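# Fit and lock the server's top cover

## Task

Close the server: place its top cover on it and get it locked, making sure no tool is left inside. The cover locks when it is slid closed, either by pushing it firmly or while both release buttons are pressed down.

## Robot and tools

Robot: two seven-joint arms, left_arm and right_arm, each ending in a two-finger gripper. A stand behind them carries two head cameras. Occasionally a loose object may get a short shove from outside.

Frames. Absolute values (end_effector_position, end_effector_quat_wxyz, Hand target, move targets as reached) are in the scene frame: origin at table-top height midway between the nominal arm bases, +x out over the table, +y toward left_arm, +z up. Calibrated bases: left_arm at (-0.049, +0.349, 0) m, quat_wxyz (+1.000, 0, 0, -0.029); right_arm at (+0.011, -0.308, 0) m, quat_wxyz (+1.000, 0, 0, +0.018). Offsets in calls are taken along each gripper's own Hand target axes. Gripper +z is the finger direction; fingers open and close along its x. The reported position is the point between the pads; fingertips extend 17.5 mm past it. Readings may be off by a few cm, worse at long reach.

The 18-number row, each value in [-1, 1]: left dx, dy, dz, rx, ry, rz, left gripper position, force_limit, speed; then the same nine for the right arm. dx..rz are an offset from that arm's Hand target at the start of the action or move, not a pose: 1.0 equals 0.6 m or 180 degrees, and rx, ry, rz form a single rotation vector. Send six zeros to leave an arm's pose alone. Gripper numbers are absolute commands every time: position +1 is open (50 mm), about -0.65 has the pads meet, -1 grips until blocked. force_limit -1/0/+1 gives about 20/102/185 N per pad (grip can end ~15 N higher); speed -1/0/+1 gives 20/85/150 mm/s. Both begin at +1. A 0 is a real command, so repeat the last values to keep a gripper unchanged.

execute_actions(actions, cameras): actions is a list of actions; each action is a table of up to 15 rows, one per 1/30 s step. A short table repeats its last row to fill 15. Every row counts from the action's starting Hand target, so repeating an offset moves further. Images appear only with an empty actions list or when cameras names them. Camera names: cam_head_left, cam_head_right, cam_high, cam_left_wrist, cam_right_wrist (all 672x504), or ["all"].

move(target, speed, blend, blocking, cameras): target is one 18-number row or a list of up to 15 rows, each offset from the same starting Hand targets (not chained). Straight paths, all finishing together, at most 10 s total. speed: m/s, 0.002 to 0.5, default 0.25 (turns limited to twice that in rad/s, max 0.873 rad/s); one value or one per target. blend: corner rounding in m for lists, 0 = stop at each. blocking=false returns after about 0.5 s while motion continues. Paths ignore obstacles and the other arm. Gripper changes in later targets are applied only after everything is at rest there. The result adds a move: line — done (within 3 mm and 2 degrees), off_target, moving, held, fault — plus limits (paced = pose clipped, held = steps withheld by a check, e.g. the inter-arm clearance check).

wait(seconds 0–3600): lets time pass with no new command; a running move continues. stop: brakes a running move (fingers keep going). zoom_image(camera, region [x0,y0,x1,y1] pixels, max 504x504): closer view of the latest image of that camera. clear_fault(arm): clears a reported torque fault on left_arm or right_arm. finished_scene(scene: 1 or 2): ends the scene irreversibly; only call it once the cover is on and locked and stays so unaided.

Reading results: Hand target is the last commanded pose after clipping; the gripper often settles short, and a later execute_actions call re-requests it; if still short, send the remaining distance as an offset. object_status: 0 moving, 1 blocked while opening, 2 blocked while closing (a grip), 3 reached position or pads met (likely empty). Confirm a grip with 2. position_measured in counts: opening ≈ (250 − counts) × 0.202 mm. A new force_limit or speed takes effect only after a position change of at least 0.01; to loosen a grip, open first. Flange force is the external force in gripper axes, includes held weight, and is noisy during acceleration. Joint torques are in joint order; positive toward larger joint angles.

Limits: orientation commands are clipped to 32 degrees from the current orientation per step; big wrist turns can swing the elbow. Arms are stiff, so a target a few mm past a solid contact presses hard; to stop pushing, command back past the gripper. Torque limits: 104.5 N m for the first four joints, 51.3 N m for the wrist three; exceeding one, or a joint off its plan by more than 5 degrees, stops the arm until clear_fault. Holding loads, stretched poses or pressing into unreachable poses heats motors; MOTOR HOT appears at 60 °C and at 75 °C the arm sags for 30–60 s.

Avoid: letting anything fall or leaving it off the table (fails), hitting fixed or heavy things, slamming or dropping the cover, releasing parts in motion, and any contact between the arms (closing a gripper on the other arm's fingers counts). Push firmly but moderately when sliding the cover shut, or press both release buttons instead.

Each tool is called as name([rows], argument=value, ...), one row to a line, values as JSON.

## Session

execute_actions(actions=[])

zoom_image(camera="cam_high", region=[200, 150, 460, 400])

zoom_image(camera="cam_head_left", region=[170, 180, 420, 390])

zoom_image(camera="cam_head_right", region=[170, 180, 420, 390])

Scene clock: 0.00 s.
left_arm: end_effector_position=(+0.0948, +0.1617, +0.1848) position_measured=4 object_status=3 end_effector_quat_wxyz=(+0.042, +0.685, +0.090, -0.722) | right_arm: end_effector_position=(+0.7489, -0.0094, +0.1713) position_measured=2 object_status=3 end_effector_quat_wxyz=(+0.316, -0.345, +0.876, +0.119)
Joint positions: left_arm=[0.006 1.146 0.23 1.682 0.365 1.849 0.383] | right_arm=[0.04 0.941 -0.693 1.136 0.476 0.565 3.304]
Joint velocities: within noise
Joint torques (N m): no reading
Flange force (N): no reading
Hand target: left_arm +0.0948, +0.1617, +0.1848; +0.042, +0.685, +0.090, -0.722 | right_arm +0.7489, -0.0094, +0.1713; +0.316, -0.345, +0.876, +0.119
Tool commands: left_gripper/position=+1.0 left_gripper/force_limit=+1.0 left_gripper/speed=+1.0 right_gripper/position=+1.0 right_gripper/force_limit=+1.0 right_gripper/speed=+1.0
camera_calibration:
cam_left_wrist: T_world_to_cam=[[-0.03371, 0.02882, -0.99902, 0.18461], [0.17257, -0.9844, -0.03422, 0.21326], [-0.98442, -0.17355, 0.02821, 0.2837]] pos_world=[0.24871, 0.25385, 0.18372]
cam_right_wrist: T_world_to_cam=[[-0.55765, -0.51631, -0.64996, 0.52362], [-0.68305, 0.73035, 0.00586, 0.56639], [0.47168, 0.44722, -0.75994, -0.05236]] pos_world=[0.70356, -0.11989, 0.29723]

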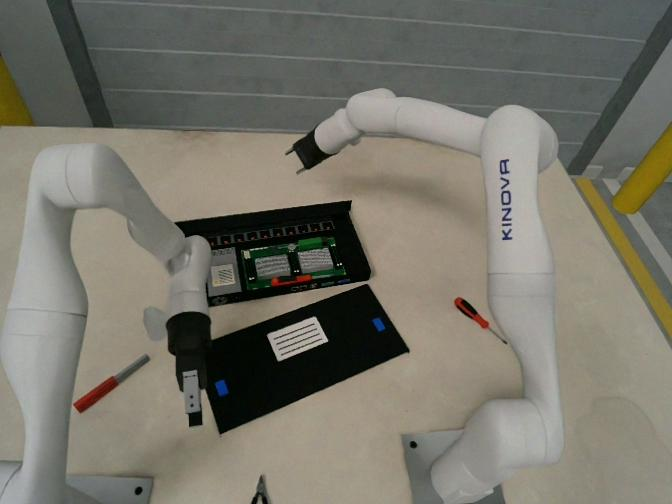

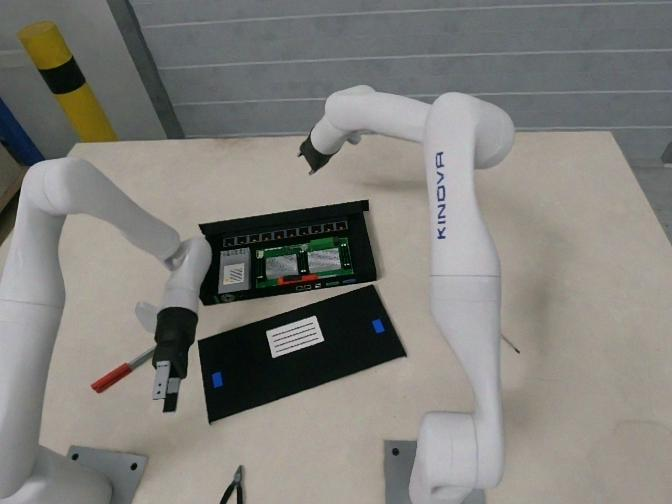

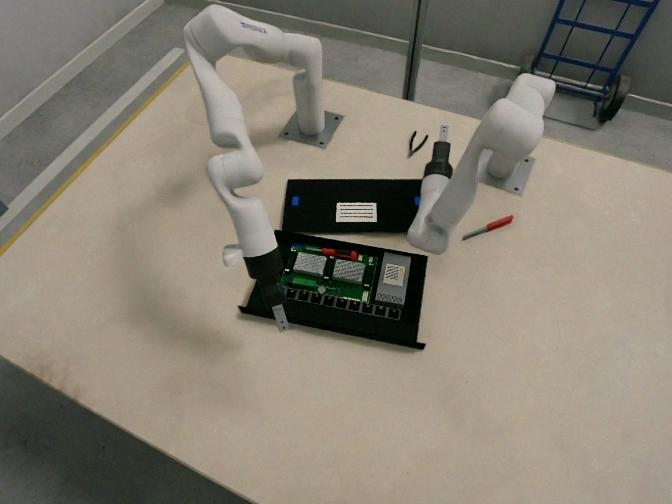

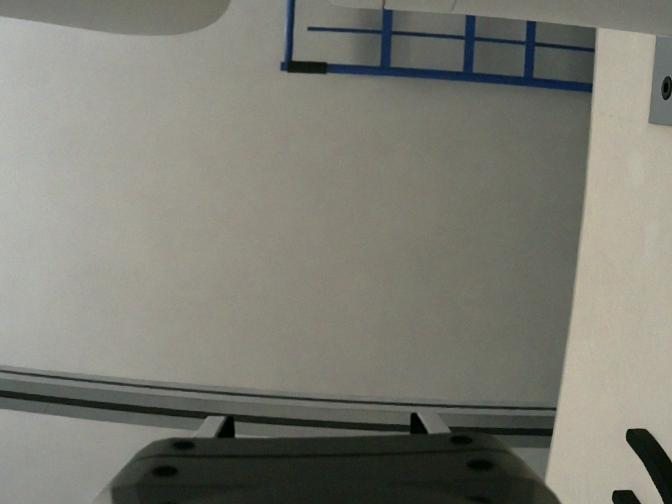

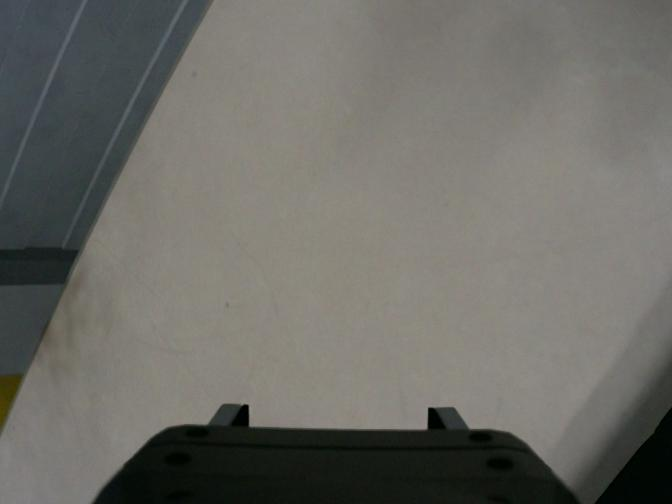

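Scaled by 1.938 from the camera's image (finer frame: 960x720).

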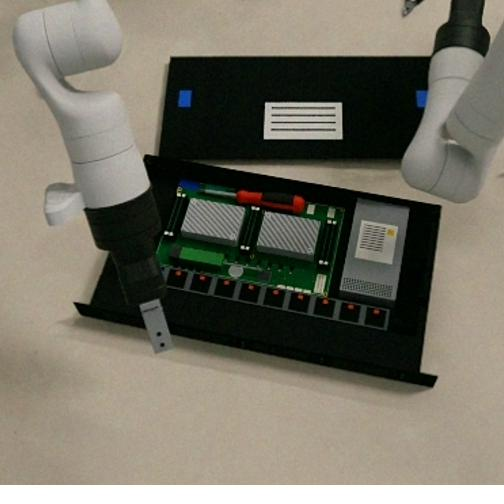

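Scaled by 2.016 from the camera's image (finer frame: 960x720).

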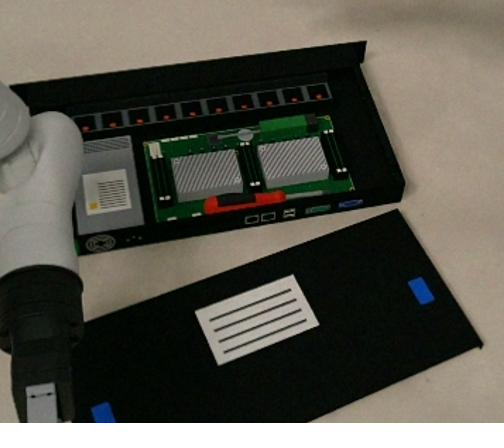

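Scaled by 2.016 from the camera's image (finer frame: 960x720).

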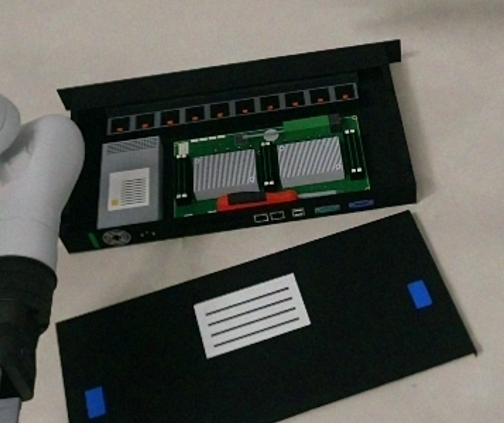

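move(target=[-0.0875,-0.2005,-0.2112,-0.0689,0.5103,-0.0302,1,1,1, 0.1062,0.3177,-0.261,0.0591,0.2141,0.1738,1,1,1], speed=0.35, cameras=["all"])

zoom_image(camera="cam_right_wrist", region=[84, 0, 588, 430])

zoom_image(camera="cam_head_left", region=[170, 180, 420, 440])

Scene clock: 39.10 s.
left_arm: end_effector_position=(+0.2001, +0.3001, +0.2400) position_measured=4 object_status=3 end_effector_quat_wxyz=(+0.000, +0.982, +0.191, +0.000) | right_arm: end_effector_position=(+0.5097, +0.0300, +0.2499) position_measured=2 object_status=3 end_effector_quat_wxyz=(+0.000, -0.091, +0.996, +0.000)
Joint positions: left_arm=[-0.054 -0.079 0.086 2.087 0.007 1.133 0.471] | right_arm=[-0.426 0.782 -0.462 0.84 0.32 1.576 2.524]
Joint torques (N m): left_arm=[1.88 -6.95 1 -8.36 0.09 0.16 0.32] | right_arm=[0.8 -22.74 -2.24 -8.32 0.17 -0.12 -0.06]
Flange force (N): left_arm=[3.4 -5.8 -0.9] | right_arm=[-1.8 2.3 -3.6]
Hand target: left_arm +0.2001, +0.3001, +0.2400; +0.000, +0.982, +0.191, +0.000 | right_arm +0.5097, +0.0300, +0.2499; +0.000, -0.091, +0.996, +0.000
Off the commanded pose: left_arm 0.000 m, 0 deg | right_arm 0.000 m, 0 deg.
move: done
cam_left_wrist: T_world_to_cam=[[0.9405, 0.33931, 0.01836, -0.29295], [0.33957, -0.94048, -0.01386, 0.28172], [0.01256, 0.01927, -0.99974, 0.39917]] pos_world=[0.17484, 0.35666, 0.40835]
cam_right_wrist: T_world_to_cam=[[-0.98452, -0.17423, -0.01894, 0.51124], [-0.17452, 0.98454, 0.01483, 0.10484], [0.01606, 0.01791, -0.99971, 0.40752]] pos_world=[0.51508, -0.02145, 0.41553]

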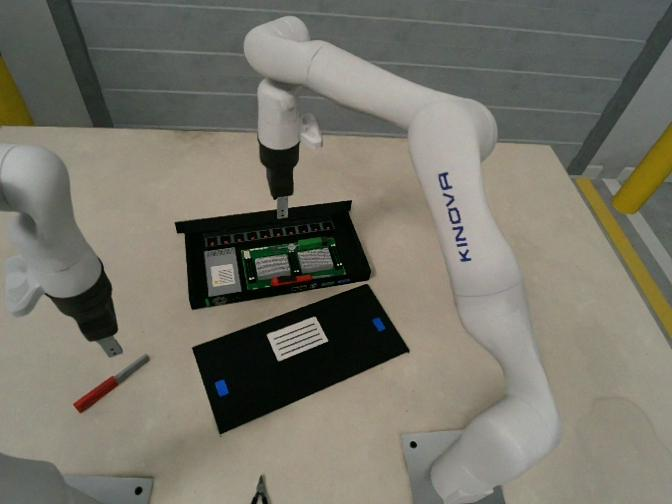

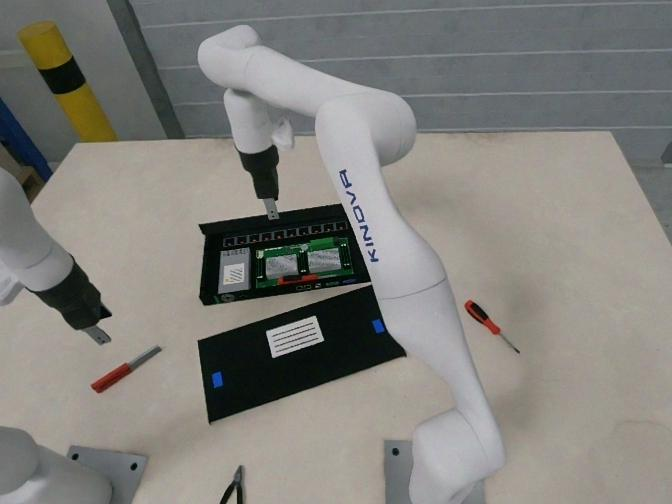

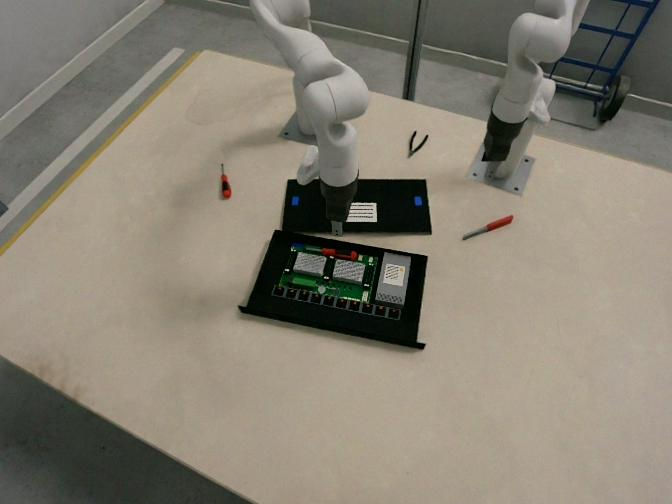

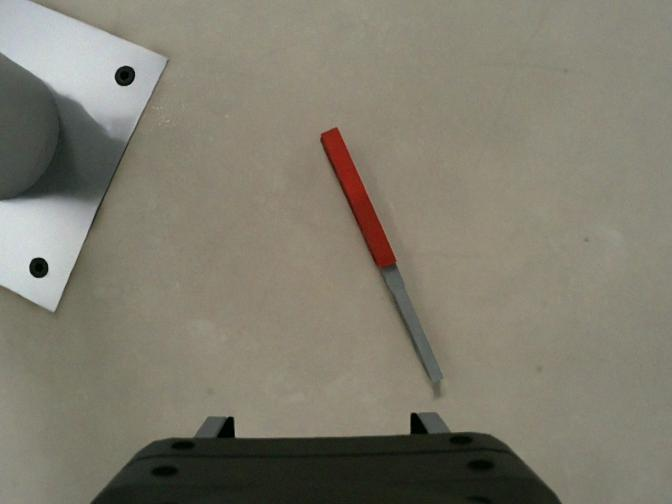

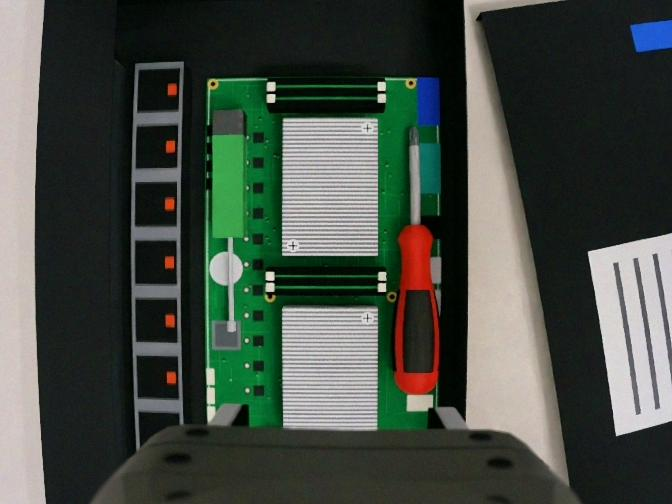

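Scaled by 1.000.

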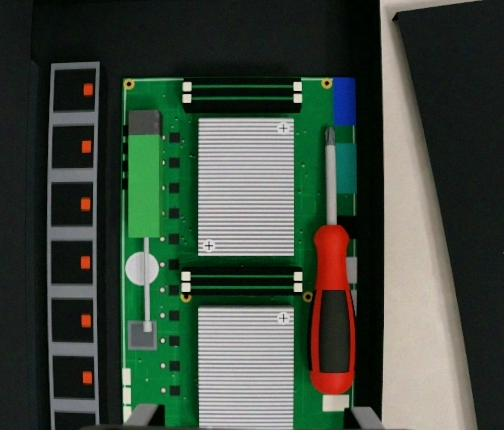

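Scaled by 1.938 from the camera's image (finer frame: 960x720).

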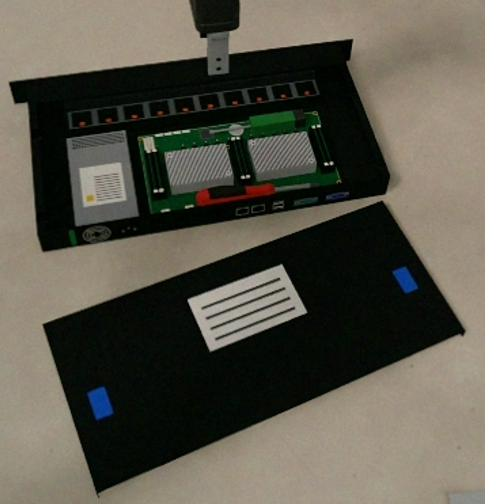

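move(target=[-0.3077,0.5222,0.3,0,0.2778,0,0.076,-0.8,-0.5, -0.1057,-0.0455,0.2917,0,0,0,0.208,-0.4,0.5], speed=0.3, cameras=["cam_left_wrist", "cam_right_wrist", "cam_high"])

Scene clock: 79.37 s.
left_arm: end_effector_position=(+0.1465, -0.0596, +0.0600) position_measured=141 object_status=3 end_effector_quat_wxyz=(-0.081, +0.890, +0.173, +0.415) | right_arm: end_effector_position=(+0.5770, +0.0146, +0.0749) position_measured=121 object_status=3 end_effector_quat_wxyz=(+0.000, -0.091, +0.996, +0.000)
Joint positions: left_arm=[1.264 0.985 0.461 1.661 -1.121 1.44 2.776] | right_arm=[-0.362 1.031 -0.429 0.897 0.382 1.278 2.579]
Joint torques (N m): left_arm=[1.94 -20.67 3 -3.29 -0.76 2.7 0.23] | right_arm=[0.76 -25.46 -2.6 -7.73 0.24 -0.14 -0.06]
Flange force (N): left_arm=[3.5 1.9 2.6] | right_arm=[-2.3 2.1 -2.9]
Hand target: left_arm +0.1465, -0.0596, +0.0600; -0.081, +0.890, +0.173, +0.415 | right_arm +0.5770, +0.0146, +0.0749; +0.000, -0.091, +0.996, +0.000
Off the commanded pose: left_arm 0.000 m, 0 deg | right_arm 0.000 m, 0 deg.
move: done
cam_left_wrist: T_world_to_cam=[[0.59656, 0.20009, 0.77723, -0.12054], [0.36195, -0.93142, -0.03802, -0.04207], [0.71632, 0.304, -0.62807, 0.11841]] pos_world=[0.00231, -0.05107, 0.16646]
cam_right_wrist: T_world_to_cam=[[-0.98451, -0.17433, -0.01894, 0.57149], [-0.17461, 0.98452, 0.01483, 0.1344], [0.01606, 0.01791, -0.99971, 0.23177]] pos_world=[0.58238, -0.03685, 0.24053]
Images, in order (width x height): cam_high 672x504, cam_left_wrist 672x504, cam_right_wrist 672x504.

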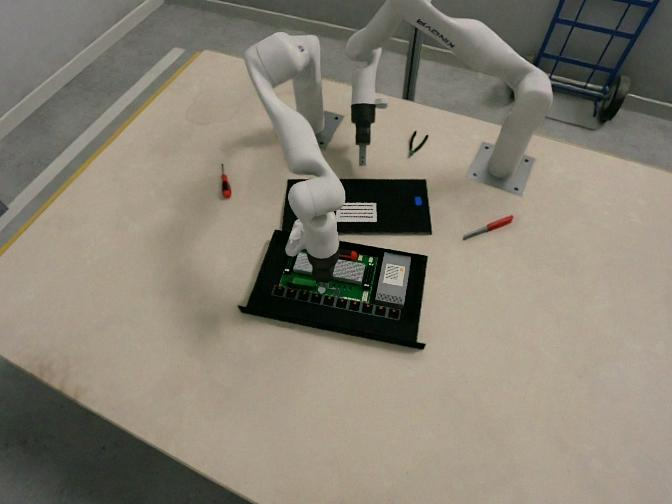

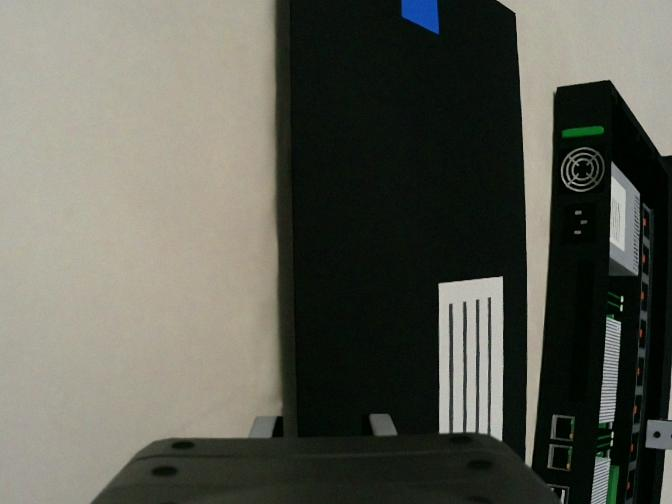

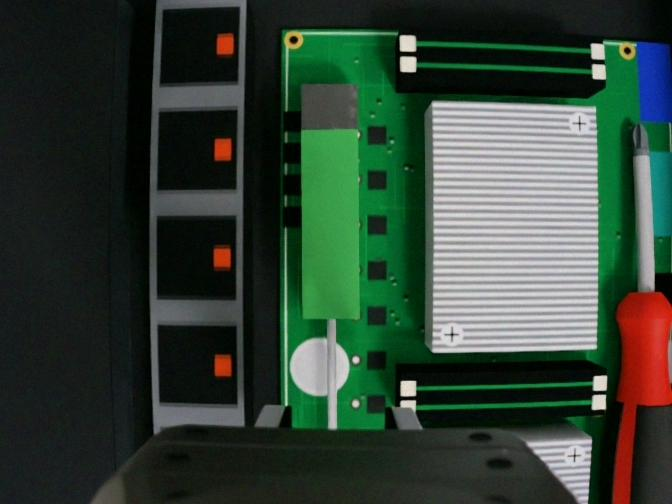

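move([
  [0,0,0,0,0,0,0.076,-0.8,-0.5,-0.0034,0,0.0723,0,0,0,0.208,-0.4,0.5],
  [0,0,0,0,0,0,0.076,-0.8,-0.5,-0.0034,0,0.0723,0,0,0,-1,-0.4,0],
  [0,0,0,0,0,0,0.076,-0.8,-0.5,-0.0034,0,-0.10,0,0,0,-1,-0.4,0],
], speed=[0.08,0.1,0.12], cameras=["cam_right_wrist"])

Scene clock: 128.50 s.
left_arm: end_effector_position=(+0.1465, -0.0596, +0.0600) position_measured=141 object_status=3 end_effector_quat_wxyz=(-0.081, +0.890, +0.173, +0.415) | right_arm: end_effector_position=(+0.5790, +0.0150, +0.1350) position_measured=243 object_status=2 end_effector_quat_wxyz=(+0.000, -0.091, +0.996, +0.000)
Joint positions: left_arm=[1.264 0.985 0.461 1.661 -1.121 1.44 2.776] | right_arm=[-0.373 0.984 -0.436 0.794 0.364 1.42 2.606]
Joint torques (N m): left_arm=[1.88 -20.66 2.96 -3.19 -0.77 2.67 0.26] | right_arm=[0.74 -25.63 -2.34 -8.22 0.2 -0.1 -0.08]
Flange force (N): left_arm=[3.4 2.3 2.2] | right_arm=[-2.3 2.1 -2.6]
Hand target: left_arm +0.1465, -0.0596, +0.0600; -0.081, +0.890, +0.173, +0.415 | right_arm +0.5790, +0.0149, +0.1349; +0.000, -0.091, +0.996, +0.000
Off the commanded pose: left_arm 0.000 m, 0 deg | right_arm 0.000 m, 0 deg.
move: done
cam_right_wrist: T_world_to_cam=[[-0.98451, -0.17432, -0.01896, 0.57467], [-0.17461, 0.98452, 0.01493, 0.13343], [0.01606, 0.01801, -0.99971, 0.29181]] pos_world=[0.58438, -0.03645, 0.30063]

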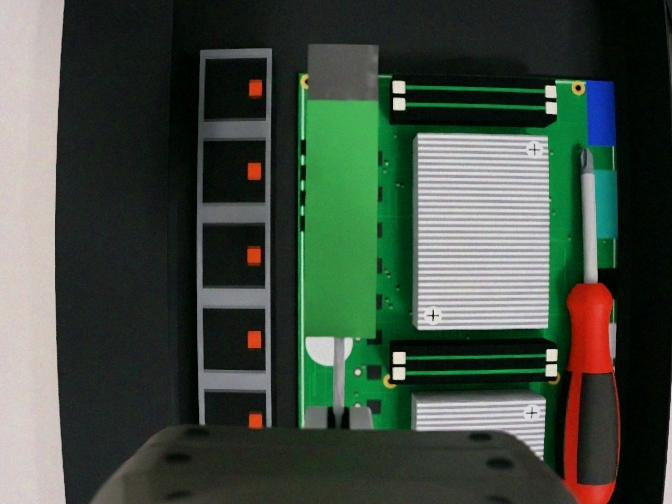

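move([
  [0,0,0,0,0,0,0.076,-0.8,-0.5,0.0573,-0.692,0.02,0,0,0,-1,-0.4,0],
  [0,0,0,0,0,0,0.076,-0.8,-0.5,0.0573,-0.692,0.13,0,0,0,-1,-0.4,0],
], speed=[0.25,0.12], cameras=["cam_right_wrist"])

Scene clock: 137.77 s.
left_arm: end_effector_position=(+0.1465, -0.0596, +0.0600) position_measured=141 object_status=3 end_effector_quat_wxyz=(-0.081, +0.890, +0.173, +0.415) | right_arm: end_effector_position=(+0.6202, -0.3997, +0.0569) position_measured=243 object_status=2 end_effector_quat_wxyz=(+0.000, -0.091, +0.996, +0.000)
Joint positions: left_arm=[1.264 0.985 0.461 1.661 -1.121 1.44 2.776] | right_arm=[0.338 0.965 -0.43 1.116 0.388 1.137 3.2]
Joint torques (N m): left_arm=[1.91 -20.66 3.03 -3.26 -0.77 2.69 0.25] | right_arm=[0.88 -24.3 -2.89 -7.41 0.24 -0.13 -0.05]
Flange force (N): left_arm=[3.5 2.1 2.5] | right_arm=[-2.5 0.8 -2.3]
Hand target: left_arm +0.1465, -0.0596, +0.0600; -0.081, +0.890, +0.173, +0.415 | right_arm +0.6202, -0.3997, +0.0570; +0.000, -0.091, +0.996, +0.000
Off the commanded pose: left_arm 0.000 m, 0 deg | right_arm 0.000 m, 0 deg.
move: done
cam_right_wrist: T_world_to_cam=[[-0.98452, -0.17423, -0.01884, 0.54151], [-0.17452, 0.98454, 0.01485, 0.54994], [0.01596, 0.01791, -0.99971, 0.22056]] pos_world=[0.62558, -0.45105, 0.22253]

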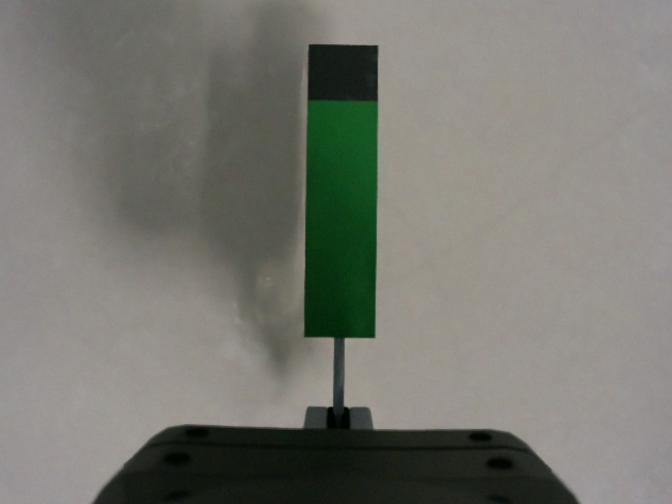

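move([
  [0,0,0,0,0,0,0.076,-0.8,-0.5,0,0,0.046,0,0,0,-1,-0.4,0],
  [0,0,0,0,0,0,0.076,-0.8,-0.5,0,0,0.0535,0,0,0,-1,-0.4,0],
], speed=[0.1,0.015])

Scene clock: 141.43 s.
left_arm: end_effector_position=(+0.1465, -0.0596, +0.0600) position_measured=141 object_status=3 end_effector_quat_wxyz=(-0.081, +0.890, +0.173, +0.415) | right_arm: end_effector_position=(+0.6202, -0.3997, +0.0248) position_measured=243 object_status=2 end_effector_quat_wxyz=(+0.000, -0.091, +0.996, +0.000)
Joint positions: left_arm=[1.264 0.985 0.461 1.661 -1.121 1.44 2.776] | right_arm=[0.336 1.006 -0.421 1.139 0.403 1.074 3.188]
Joint torques (N m): left_arm=[1.89 -20.71 2.99 -3.23 -0.79 2.67 0.24] | right_arm=[0.77 -24.37 -2.99 -7.03 0.24 -0.15 -0.06]
Flange force (N): left_arm=[3.3 2.2 2.3] | right_arm=[-2.7 0.5 -2.4]
Hand target: left_arm +0.1465, -0.0596, +0.0600; -0.081, +0.890, +0.173, +0.415 | right_arm +0.6202, -0.3997, +0.0248; +0.000, -0.091, +0.996, +0.000
Off the commanded pose: left_arm 0.000 m, 0 deg | right_arm 0.000 m, 0 deg.
move: done

move([
  [0,0,0,0,0,0,0.076,-0.8,-0.5,0,0,0.0045,0,0,0,-1,-0.4,0],
], speed=[0.015])

wait(seconds=0, cameras=["cam_right_wrist","cam_high"])

Scene clock: 145.13 s.
left_arm: end_effector_position=(+0.1465, -0.0596, +0.0600) position_measured=141 object_status=3 end_effector_quat_wxyz=(-0.081, +0.890, +0.173, +0.415) | right_arm: end_effector_position=(+0.6202, -0.3997, +0.0222) position_measured=243 object_status=2 end_effector_quat_wxyz=(+0.000, -0.091, +0.996, +0.000)
Joint positions: left_arm=[1.264 0.985 0.461 1.661 -1.121 1.44 2.776] | right_arm=[0.336 1.01 -0.42 1.141 0.405 1.069 3.187]
Joint torques (N m): left_arm=[1.88 -20.65 3.02 -3.24 -0.78 2.71 0.22] | right_arm=[1.49 -21.05 -1.87 -6.49 0.65 -0.68 -0.07]
Flange force (N): left_arm=[3.4 2.0 2.4] | right_arm=[-0.7 2.4 -8.7]
Hand target: left_arm +0.1465, -0.0596, +0.0600; -0.081, +0.890, +0.173, +0.415 | right_arm +0.6202, -0.3997, +0.0221; +0.000, -0.091, +0.996, +0.000
Off the commanded pose: left_arm 0.000 m, 0 deg | right_arm 0.000 m, 0 deg.
move: done

Scene clock: 145.13 s.
left_arm: end_effector_position=(+0.1465, -0.0596, +0.0600) position_measured=141 object_status=3 end_effector_quat_wxyz=(-0.081, +0.890, +0.173, +0.415) | right_arm: end_effector_position=(+0.6202, -0.3997, +0.0222) position_measured=243 object_status=2 end_effector_quat_wxyz=(+0.000, -0.091, +0.996, +0.000)
Joint positions: left_arm=[1.264 0.985 0.461 1.661 -1.121 1.44 2.776] | right_arm=[0.336 1.01 -0.42 1.141 0.405 1.069 3.187]
Joint torques (N m): left_arm=[1.88 -20.65 3.02 -3.24 -0.78 2.71 0.22] | right_arm=[1.49 -21.05 -1.87 -6.49 0.65 -0.68 -0.07]
Flange force (N): left_arm=[3.4 2.0 2.4] | right_arm=[-0.7 2.4 -8.7]
Hand target: left_arm +0.1465, -0.0596, +0.0600; -0.081, +0.890, +0.173, +0.415 | right_arm +0.6202, -0.3997, +0.0221; +0.000, -0.091, +0.996, +0.000
Tool commands: left_gripper/position=+0.076 left_gripper/force_limit=-0.8 left_gripper/speed=-0.5 right_gripper/position=-1.0 right_gripper/force_limit=-0.4 right_gripper/speed=+0.0
Off the commanded pose: left_arm 0.000 m, 0 deg | right_arm 0.000 m, 0 deg.
cam_right_wrist: T_world_to_cam=[[-0.98451, -0.17433, -0.01894, 0.54082], [-0.17461, 0.98452, 0.01483, 0.55052], [0.01606, 0.01791, -0.99971, 0.18581]] pos_world=[0.62558, -0.45105, 0.18783]
Images, in order (width x height): cam_high 672x504, cam_right_wrist 672x504.

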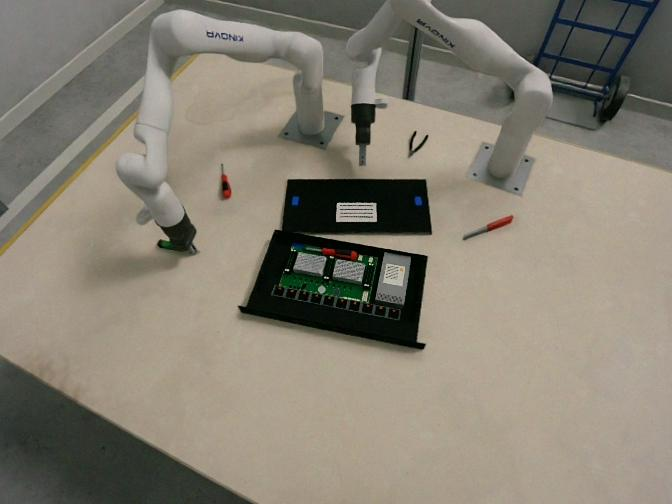

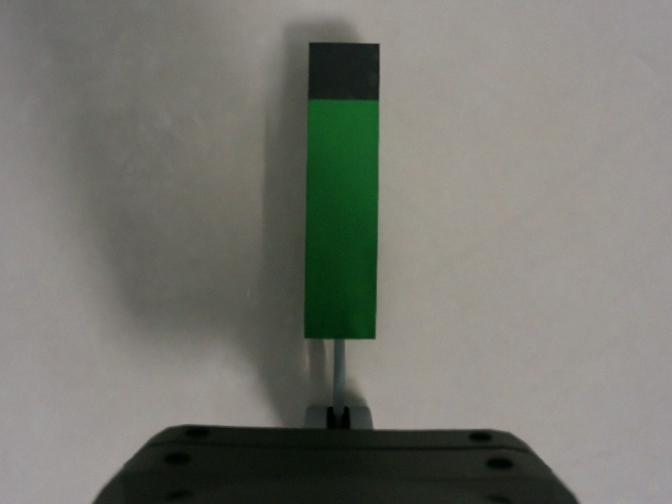

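move([
  [0,0,0,0,0,0,0.076,-0.8,-0.5,0,0,0,0,0,0,0.1,-0.4,-0.8],
  [0,0,0,0,0,0,0.076,-0.8,-0.5,0,0,-0.1463,0,0,0,0.1,-0.4,-0.8],
  [0,0,0,0,0,0,0.076,-0.8,-0.5,0.1221,0.5976,-0.1463,0,0,0,-0.056,-0.4,0],
], speed=[0.1,0.15,0.25], blend=[0,0.03,0], cameras=["cam_right_wrist"])

Scene clock: 156.97 s.
left_arm: end_effector_position=(+0.1465, -0.0596, +0.0600) position_measured=141 object_status=3 end_effector_quat_wxyz=(-0.081, +0.890, +0.173, +0.415) | right_arm: end_effector_position=(+0.4834, -0.0602, +0.1099) position_measured=161 object_status=3 end_effector_quat_wxyz=(+0.000, -0.091, +0.996, +0.000)
Joint positions: left_arm=[1.264 0.985 0.461 1.661 -1.121 1.44 2.776] | right_arm=[-0.224 0.731 -0.473 1.435 0.355 1.061 2.521]
Joint torques (N m): left_arm=[1.86 -20.72 2.94 -3.15 -0.74 2.69 0.22] | right_arm=[0.78 -20.1 -2.99 -7.12 0.24 -0.12 -0.04]
Flange force (N): left_arm=[3.1 2.4 2.3] | right_arm=[-0.9 1.9 -2.8]
Hand target: left_arm +0.1465, -0.0596, +0.0600; -0.081, +0.890, +0.173, +0.415 | right_arm +0.4834, -0.0602, +0.1099; +0.000, -0.091, +0.996, +0.000
Off the commanded pose: left_arm 0.000 m, 0 deg | right_arm 0.000 m, 0 deg.
move: done
cam_right_wrist: T_world_to_cam=[[-0.98452, -0.17423, -0.01894, 0.46698], [-0.17452, 0.98454, 0.01483, 0.19113], [0.01606, 0.01791, -0.99971, 0.2696]] pos_world=[0.48878, -0.11165, 0.27553]

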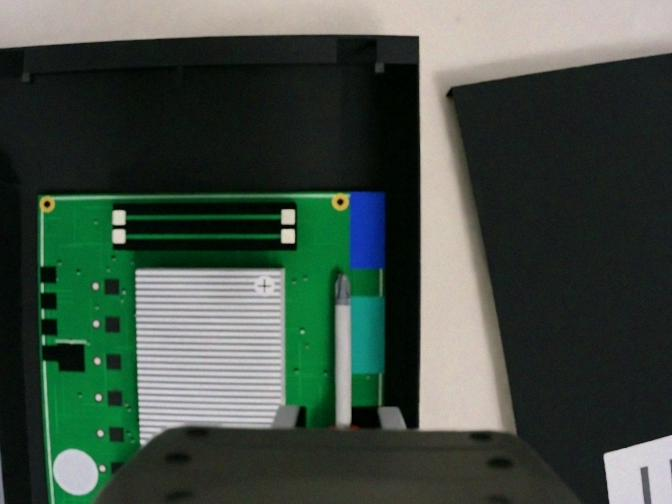

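zoom_image(camera="cam_right_wrist", region=[270, 250, 440, 430])

Scaled by 2.800.

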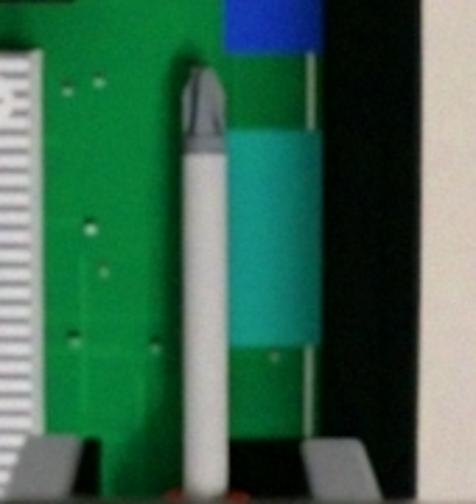

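move([
  [0,0,0,0,0,0,0.076,-0.8,-0.5,0.0033,-0.0067,0,0,0,0,0.076,-0.4,0],
  [0,0,0,0,0,0,0.076,-0.8,-0.5,0.0033,-0.0067,0.105,0,0,0,0.076,-0.4,0],
  [0,0,0,0,0,0,0.076,-0.8,-0.5,0.0033,-0.0067,0.1245,0,0,0,0.076,-0.4,0],
], speed=[0.05,0.08,0.015], cameras=["cam_right_wrist"])

Scene clock: 189.80 s.
left_arm: end_effector_position=(+0.1465, -0.0596, +0.0600) position_measured=141 object_status=3 end_effector_quat_wxyz=(-0.081, +0.890, +0.173, +0.415) | right_arm: end_effector_position=(+0.4821, -0.0645, +0.0352) position_measured=141 object_status=3 end_effector_quat_wxyz=(+0.000, -0.091, +0.996, +0.000)
Joint positions: left_arm=[1.264 0.985 0.461 1.661 -1.121 1.44 2.776] | right_arm=[-0.236 0.83 -0.434 1.516 0.412 0.887 2.48]
Joint torques (N m): left_arm=[1.89 -20.7 3.01 -3.18 -0.74 2.71 0.25] | right_arm=[0.77 -20.73 -2.97 -6.08 0.2 -0.12 -0.08]
Flange force (N): left_arm=[3.3 2.4 2.4] | right_arm=[-1.1 2.0 -2.5]
Hand target: left_arm +0.1465, -0.0596, +0.0600; -0.081, +0.890, +0.173, +0.415 | right_arm +0.4821, -0.0645, +0.0352; +0.000, -0.091, +0.996, +0.000
Off the commanded pose: left_arm 0.000 m, 0 deg | right_arm 0.000 m, 0 deg.
move: done
cam_right_wrist: T_world_to_cam=[[-0.98452, -0.17423, -0.01894, 0.46364], [-0.17452, 0.98454, 0.01483, 0.19627], [0.01606, 0.01791, -0.99971, 0.19502]] pos_world=[0.48758, -0.11595, 0.20083]

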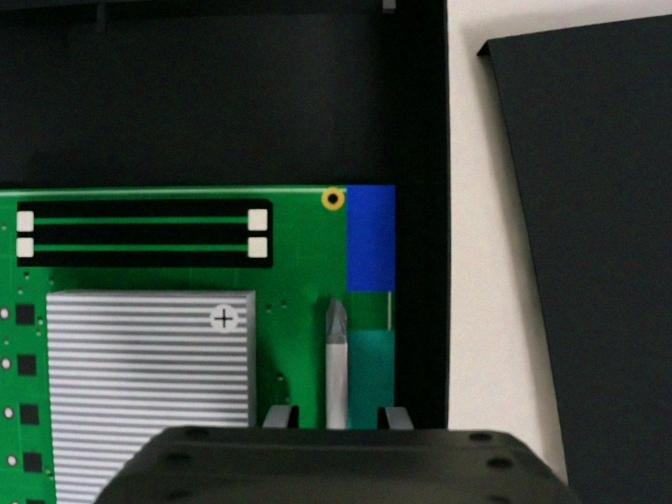

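move([
  [0,0,0,0,0,0,0.076,-0.8,-0.5,0,0,0.0025,0,0,0,0.076,-0.4,0],
  [0,0,0,0,0,0,0.076,-0.8,-0.5,0,0,0.0025,0,0,0,-1,-0.4,-0.3],
  [0,0,0,0,0,0,0.076,-0.8,-0.5,0,0,-0.03,0,0,0,-1,-0.4,-0.3],
  [0,0,0,0,0,0,0.076,-0.8,-0.5,0,0,-0.16,0,0,0,-1,-0.4,-0.3],
], speed=[0.015,0.05,0.05,0.12], blend=[0,0,0.01,0], cameras=["cam_right_wrist"])

Scene clock: 199.73 s.
left_arm: end_effector_position=(+0.1465, -0.0596, +0.0600) position_measured=141 object_status=3 end_effector_quat_wxyz=(-0.081, +0.890, +0.173, +0.415) | right_arm: end_effector_position=(+0.4822, -0.0645, +0.1313) position_measured=228 object_status=2 end_effector_quat_wxyz=(+0.000, -0.091, +0.996, +0.000)
Joint positions: left_arm=[1.264 0.985 0.461 1.661 -1.121 1.44 2.776] | right_arm=[-0.212 0.698 -0.482 1.42 0.34 1.106 2.537]
Joint torques (N m): left_arm=[1.93 -20.69 3.06 -3.16 -0.76 2.69 0.28] | right_arm=[0.83 -20.13 -3 -7.47 0.17 -0.15 -0.09]
Flange force (N): left_arm=[3.4 2.5 2.4] | right_arm=[-1.2 2.0 -2.4]
Hand target: left_arm +0.1465, -0.0596, +0.0600; -0.081, +0.890, +0.173, +0.415 | right_arm +0.4821, -0.0645, +0.1312; +0.000, -0.091, +0.996, +0.000
Off the commanded pose: left_arm 0.000 m, 0 deg | right_arm 0.000 m, 0 deg.
move: done; blend cut to 0.0098 m at target 3
cam_right_wrist: T_world_to_cam=[[-0.98452, -0.17423, -0.01904, 0.46548], [-0.17452, 0.98454, 0.01482, 0.19485], [0.01616, 0.01791, -0.99971, 0.29104]] pos_world=[0.48758, -0.11595, 0.29693]

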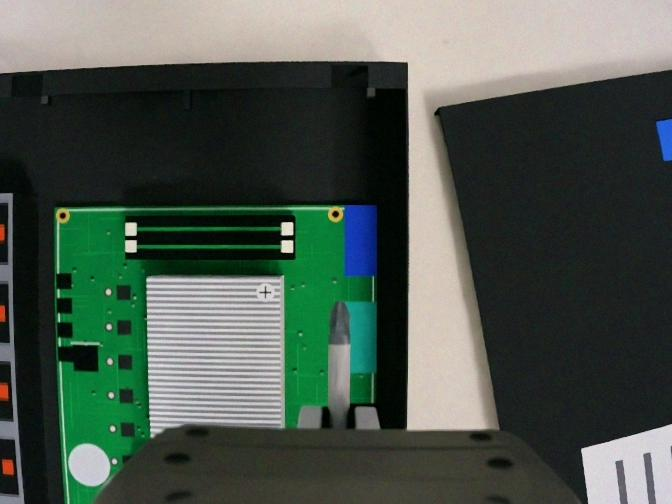

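move([
  [0,0,0,0,0,0,0.076,-0.8,-0.5,0.0863,-0.637,0,0,0,0,-1,-0.4,-0.3],
  [0,0,0,0,0,0,0.076,-0.8,-0.5,0.0863,-0.637,0.1687,0,0,0,-1,-0.4,-0.3],
  [0,0,0,0,0,0,0.076,-0.8,-0.5,0.0863,-0.637,0.1795,0,0,0,-1,-0.4,-0.3],
], speed=[0.25,0.12,0.02], blend=[0.03,0,0], cameras=["cam_right_wrist"])

Scene clock: 209.23 s.
left_arm: end_effector_position=(+0.1465, -0.0596, +0.0600) position_measured=141 object_status=3 end_effector_quat_wxyz=(-0.081, +0.890, +0.173, +0.415) | right_arm: end_effector_position=(+0.5003, -0.4498, +0.0237) position_measured=228 object_status=2 end_effector_quat_wxyz=(+0.000, -0.091, +0.996, +0.000)
Joint positions: left_arm=[1.264 0.985 0.461 1.661 -1.121 1.44 2.776] | right_arm=[0.512 0.809 -0.399 1.606 0.4 0.808 3.232]
Joint torques (N m): left_arm=[1.96 -20.69 2.98 -3.23 -0.77 2.71 0.21] | right_arm=[0.53 -8.97 -0.95 -2.8 0.6 -1.51 -0.12]
Flange force (N): left_arm=[3.4 2.1 2.5] | right_arm=[1.6 2.0 -27.1]
Hand target: left_arm +0.1465, -0.0596, +0.0600; -0.081, +0.890, +0.173, +0.415 | right_arm +0.5003, -0.4498, +0.0236; +0.000, -0.091, +0.996, +0.000
Off the commanded pose: left_arm 0.000 m, 0 deg | right_arm 0.000 m, 0 deg.
move: done
cam_right_wrist: T_world_to_cam=[[-0.9845, -0.17433, -0.01912, 0.41408], [-0.17462, 0.98453, 0.0147, 0.57901], [0.01626, 0.01781, -0.99971, 0.18998]] pos_world=[0.50568, -0.50125, 0.18933]

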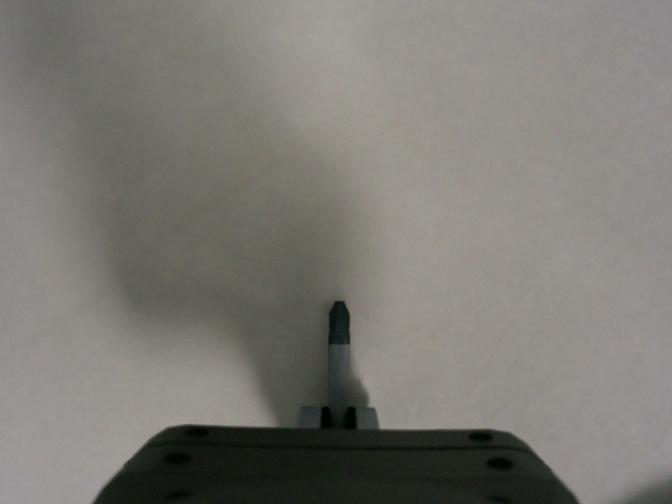

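move([
  [0,0,0,0,0,0,0.076,-0.8,-0.5,0,0,-0.0022,0,0,0,-1,-0.4,-0.3],
  [0,0,0,0,0,0,0.076,-0.8,-0.5,0,0,-0.0022,0,0,0,-0.2,-0.4,-0.5],
  [0,0,0,0,0,0,0.076,-0.8,-0.5,0,0,-0.17,0,0,0,-0.2,-0.4,-0.5],
], speed=[0.02,0.05,0.15], cameras=["cam_right_wrist","cam_left_wrist"])

Scene clock: 223.37 s.
left_arm: end_effector_position=(+0.1465, -0.0596, +0.0600) position_measured=141 object_status=3 end_effector_quat_wxyz=(-0.081, +0.890, +0.173, +0.415) | right_arm: end_effector_position=(+0.5003, -0.4498, +0.1256) position_measured=182 object_status=3 end_effector_quat_wxyz=(+0.000, -0.091, +0.996, +0.000)
Joint positions: left_arm=[1.264 0.985 0.461 1.661 -1.121 1.44 2.776] | right_arm=[0.545 0.658 -0.456 1.512 0.317 1.046 3.299]
Joint torques (N m): left_arm=[1.92 -20.65 2.96 -3.19 -0.76 2.69 0.21] | right_arm=[0.81 -18.97 -2.62 -7.16 0.2 -0.18 -0.08]
Flange force (N): left_arm=[3.4 2.2 2.4] | right_arm=[-1.9 0.8 -3.0]
Hand target: left_arm +0.1465, -0.0596, +0.0600; -0.081, +0.890, +0.173, +0.415 | right_arm +0.5003, -0.4498, +0.1256; +0.000, -0.091, +0.996, +0.000
Off the commanded pose: left_arm 0.000 m, 0 deg | right_arm 0.000 m, 0 deg.
move: done
cam_left_wrist: T_world_to_cam=[[0.59658, 0.20004, 0.77723, -0.12054], [0.36191, -0.93143, -0.03807, -0.04206], [0.71632, 0.304, -0.62807, 0.11841]] pos_world=[0.00231, -0.05107, 0.16646]
cam_right_wrist: T_world_to_cam=[[-0.98452, -0.17423, -0.01894, 0.41604], [-0.17452, 0.98454, 0.01483, 0.57743], [0.01606, 0.01791, -0.99971, 0.292]] pos_world=[0.50568, -0.50125, 0.29123]
Images, in order (width x height): cam_left_wrist 672x504, cam_right_wrist 672x504.

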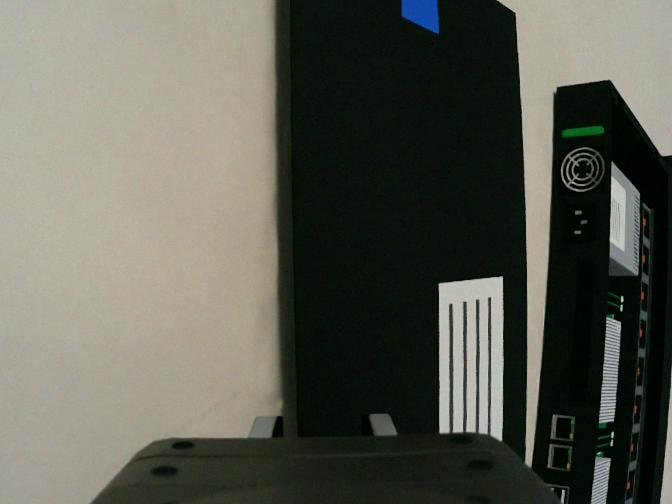

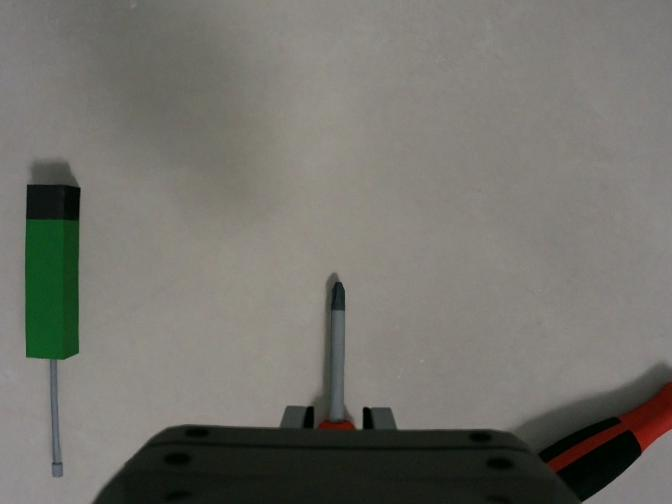

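move([
  [-0.0396,0,0.0332,0,0,0,0.076,-0.8,-0.5,0,0,0,0,0,0,-0.2,-0.4,-0.5],
  [-0.0141,0,0.0662,0,0,0,0.076,-0.8,-0.5,0,0,0,0,0,0,-0.2,-0.4,-0.5],
], speed=[0.06,0.04], cameras=["cam_left_wrist"])

Scene clock: 242.23 s.
left_arm: end_effector_position=(+0.1696, -0.0502, +0.0279) position_measured=141 object_status=3 end_effector_quat_wxyz=(-0.081, +0.890, +0.173, +0.415) | right_arm: end_effector_position=(+0.5003, -0.4498, +0.1256) position_measured=182 object_status=3 end_effector_quat_wxyz=(+0.000, -0.091, +0.996, +0.000)
Joint positions: left_arm=[1.231 1.035 0.429 1.693 -1.179 1.373 2.818] | right_arm=[0.545 0.658 -0.456 1.512 0.317 1.046 3.299]
Joint torques (N m): left_arm=[1.95 -20.67 2.74 -2.64 -0.66 2.71 0.27] | right_arm=[0.82 -18.99 -2.65 -7.13 0.22 -0.13 -0.1]
Flange force (N): left_arm=[3.6 2.3 2.4] | right_arm=[-1.9 0.7 -2.9]
Hand target: left_arm +0.1696, -0.0502, +0.0279; -0.081, +0.890, +0.173, +0.415 | right_arm +0.5003, -0.4498, +0.1256; +0.000, -0.091, +0.996, +0.000
Off the commanded pose: left_arm 0.000 m, 0 deg | right_arm 0.000 m, 0 deg.
move: done
cam_left_wrist: T_world_to_cam=[[0.59656, 0.20009, 0.77723, -0.11137], [0.36195, -0.93142, -0.03802, -0.04302], [0.71632, 0.304, -0.62807, 0.07887]] pos_world=[0.02551, -0.04177, 0.13446]

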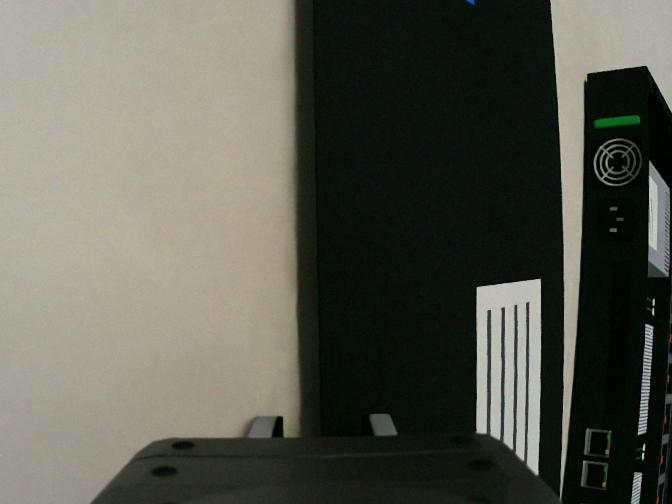

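move(target=[0.0153,0,0.0209,0,0,0,0.076,-0.8,-0.5,0,0,0,0,0,0,-0.2,-0.4,-0.5], speed=0.03, cameras=["cam_left_wrist"])

Scene clock: 250.90 s.
left_arm: end_effector_position=(+0.1840, -0.0444, +0.0269) position_measured=141 object_status=3 end_effector_quat_wxyz=(-0.081, +0.890, +0.173, +0.415) | right_arm: end_effector_position=(+0.5003, -0.4498, +0.1256) position_measured=182 object_status=3 end_effector_quat_wxyz=(+0.000, -0.091, +0.996, +0.000)
Joint positions: left_arm=[1.205 1.028 0.419 1.716 -1.199 1.351 2.816] | right_arm=[0.545 0.658 -0.456 1.512 0.317 1.046 3.299]
Joint torques (N m): left_arm=[1.89 -20.6 2.65 -2.67 -0.61 2.7 0.23] | right_arm=[0.76 -19.05 -2.61 -7.19 0.25 -0.14 -0.05]
Flange force (N): left_arm=[3.5 1.9 2.6] | right_arm=[-1.8 0.8 -2.8]
Hand target: left_arm +0.1840, -0.0444, +0.0269; -0.081, +0.890, +0.173, +0.415 | right_arm +0.5003, -0.4498, +0.1256; +0.000, -0.091, +0.996, +0.000
Off the commanded pose: left_arm 0.000 m, 0 deg | right_arm 0.000 m, 0 deg.
move: done
cam_left_wrist: T_world_to_cam=[[0.59656, 0.20009, 0.77723, -0.12036], [0.36195, -0.93142, -0.03802, -0.04278], [0.71632, 0.304, -0.62807, 0.06613]] pos_world=[0.03991, -0.03587, 0.13346]

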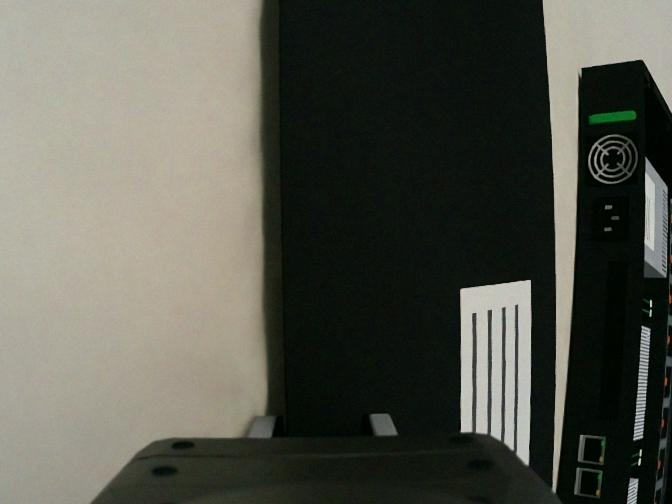

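move(target=[0.0004,0,0,0,0,0,-1,-0.8,-1,0,0,0,0,0,0,-0.2,-0.4,-0.5], speed=0.03, cameras=["cam_left_wrist"])

Scene clock: 256.80 s.
left_arm: end_effector_position=(+0.1842, -0.0443, +0.0271) position_measured=211 object_status=2 end_effector_quat_wxyz=(-0.081, +0.890, +0.173, +0.415) | right_arm: end_effector_position=(+0.5003, -0.4498, +0.1256) position_measured=182 object_status=3 end_effector_quat_wxyz=(+0.000, -0.091, +0.996, +0.000)
Joint positions: left_arm=[1.205 1.028 0.419 1.716 -1.199 1.351 2.816] | right_arm=[0.545 0.658 -0.456 1.512 0.317 1.046 3.299]
Joint torques (N m): left_arm=[1.54 -21.15 2.53 -2.69 -0.65 2.86 0.27] | right_arm=[0.78 -19.02 -2.61 -7.15 0.25 -0.17 -0.07]
Flange force (N): left_arm=[2.1 2.2 2.8] | right_arm=[-1.9 0.7 -3.0]
Hand target: left_arm +0.1841, -0.0444, +0.0271; -0.081, +0.890, +0.173, +0.415 | right_arm +0.5003, -0.4498, +0.1256; +0.000, -0.091, +0.996, +0.000
Off the commanded pose: left_arm 0.000 m, 0 deg | right_arm 0.000 m, 0 deg.
move: done
cam_left_wrist: T_world_to_cam=[[0.59652, 0.19999, 0.77729, -0.12051], [0.36197, -0.93141, -0.03815, -0.04279], [0.71634, 0.30411, -0.62799, 0.06612]] pos_world=[0.04001, -0.03587, 0.13356]

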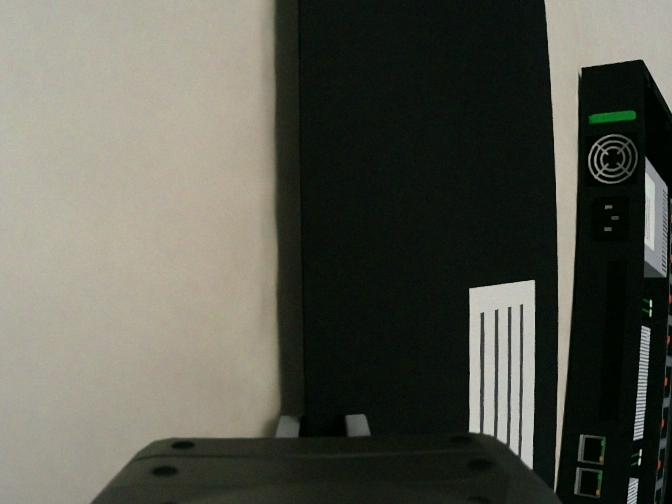

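move([
  [0.0398,0,-0.0227,0,0,0,-1,-0.8,-1,0,0,0,0,0,0,-0.2,-0.4,-0.5],
  [0.0938,0,-0.0438,0,0,0,-1,-0.8,-1,0,0,0,0,0,0,-0.2,-0.4,-0.5],
], speed=0.07, blend=[0.01,0], cameras=["cam_left_wrist"])

Scene clock: 268.93 s.
left_arm: end_effector_position=(+0.1990, -0.0384, +0.0871) position_measured=232 object_status=2 end_effector_quat_wxyz=(-0.081, +0.890, +0.173, +0.415) | right_arm: end_effector_position=(+0.5003, -0.4498, +0.1256) position_measured=182 object_status=3 end_effector_quat_wxyz=(+0.000, -0.091, +0.996, +0.000)
Joint positions: left_arm=[1.155 0.896 0.446 1.745 -1.161 1.388 2.713] | right_arm=[0.545 0.658 -0.456 1.512 0.317 1.046 3.299]
Joint torques (N m): left_arm=[2.22 -20.69 3.18 -3.72 -0.76 2.69 0.2] | right_arm=[0.77 -18.97 -2.68 -7.09 0.23 -0.17 -0.05]
Flange force (N): left_arm=[2.7 2.0 4.6] | right_arm=[-2.1 0.6 -3.1]
Hand target: left_arm +0.1990, -0.0384, +0.0871; -0.081, +0.890, +0.173, +0.415 | right_arm +0.5003, -0.4498, +0.1256; +0.000, -0.091, +0.996, +0.000
Off the commanded pose: left_arm 0.000 m, 0 deg | right_arm 0.000 m, 0 deg.
move: done
cam_left_wrist: T_world_to_cam=[[0.59661, 0.19996, 0.77722, -0.17722], [0.36187, -0.93145, -0.03813, -0.04031], [0.71632, 0.304, -0.62807, 0.09131]] pos_world=[0.05491, -0.02987, 0.19356]

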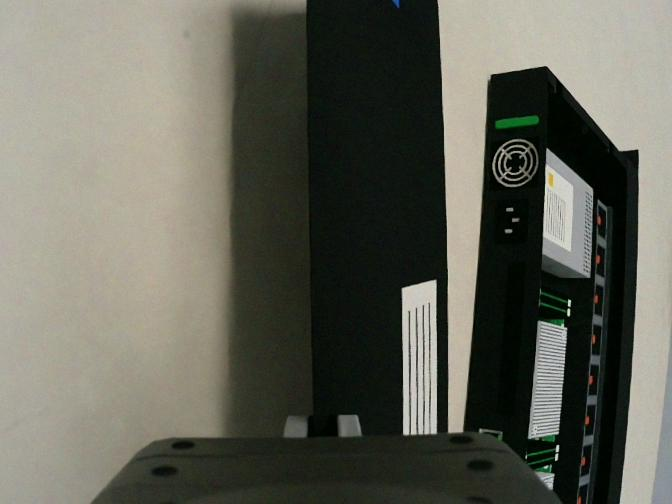

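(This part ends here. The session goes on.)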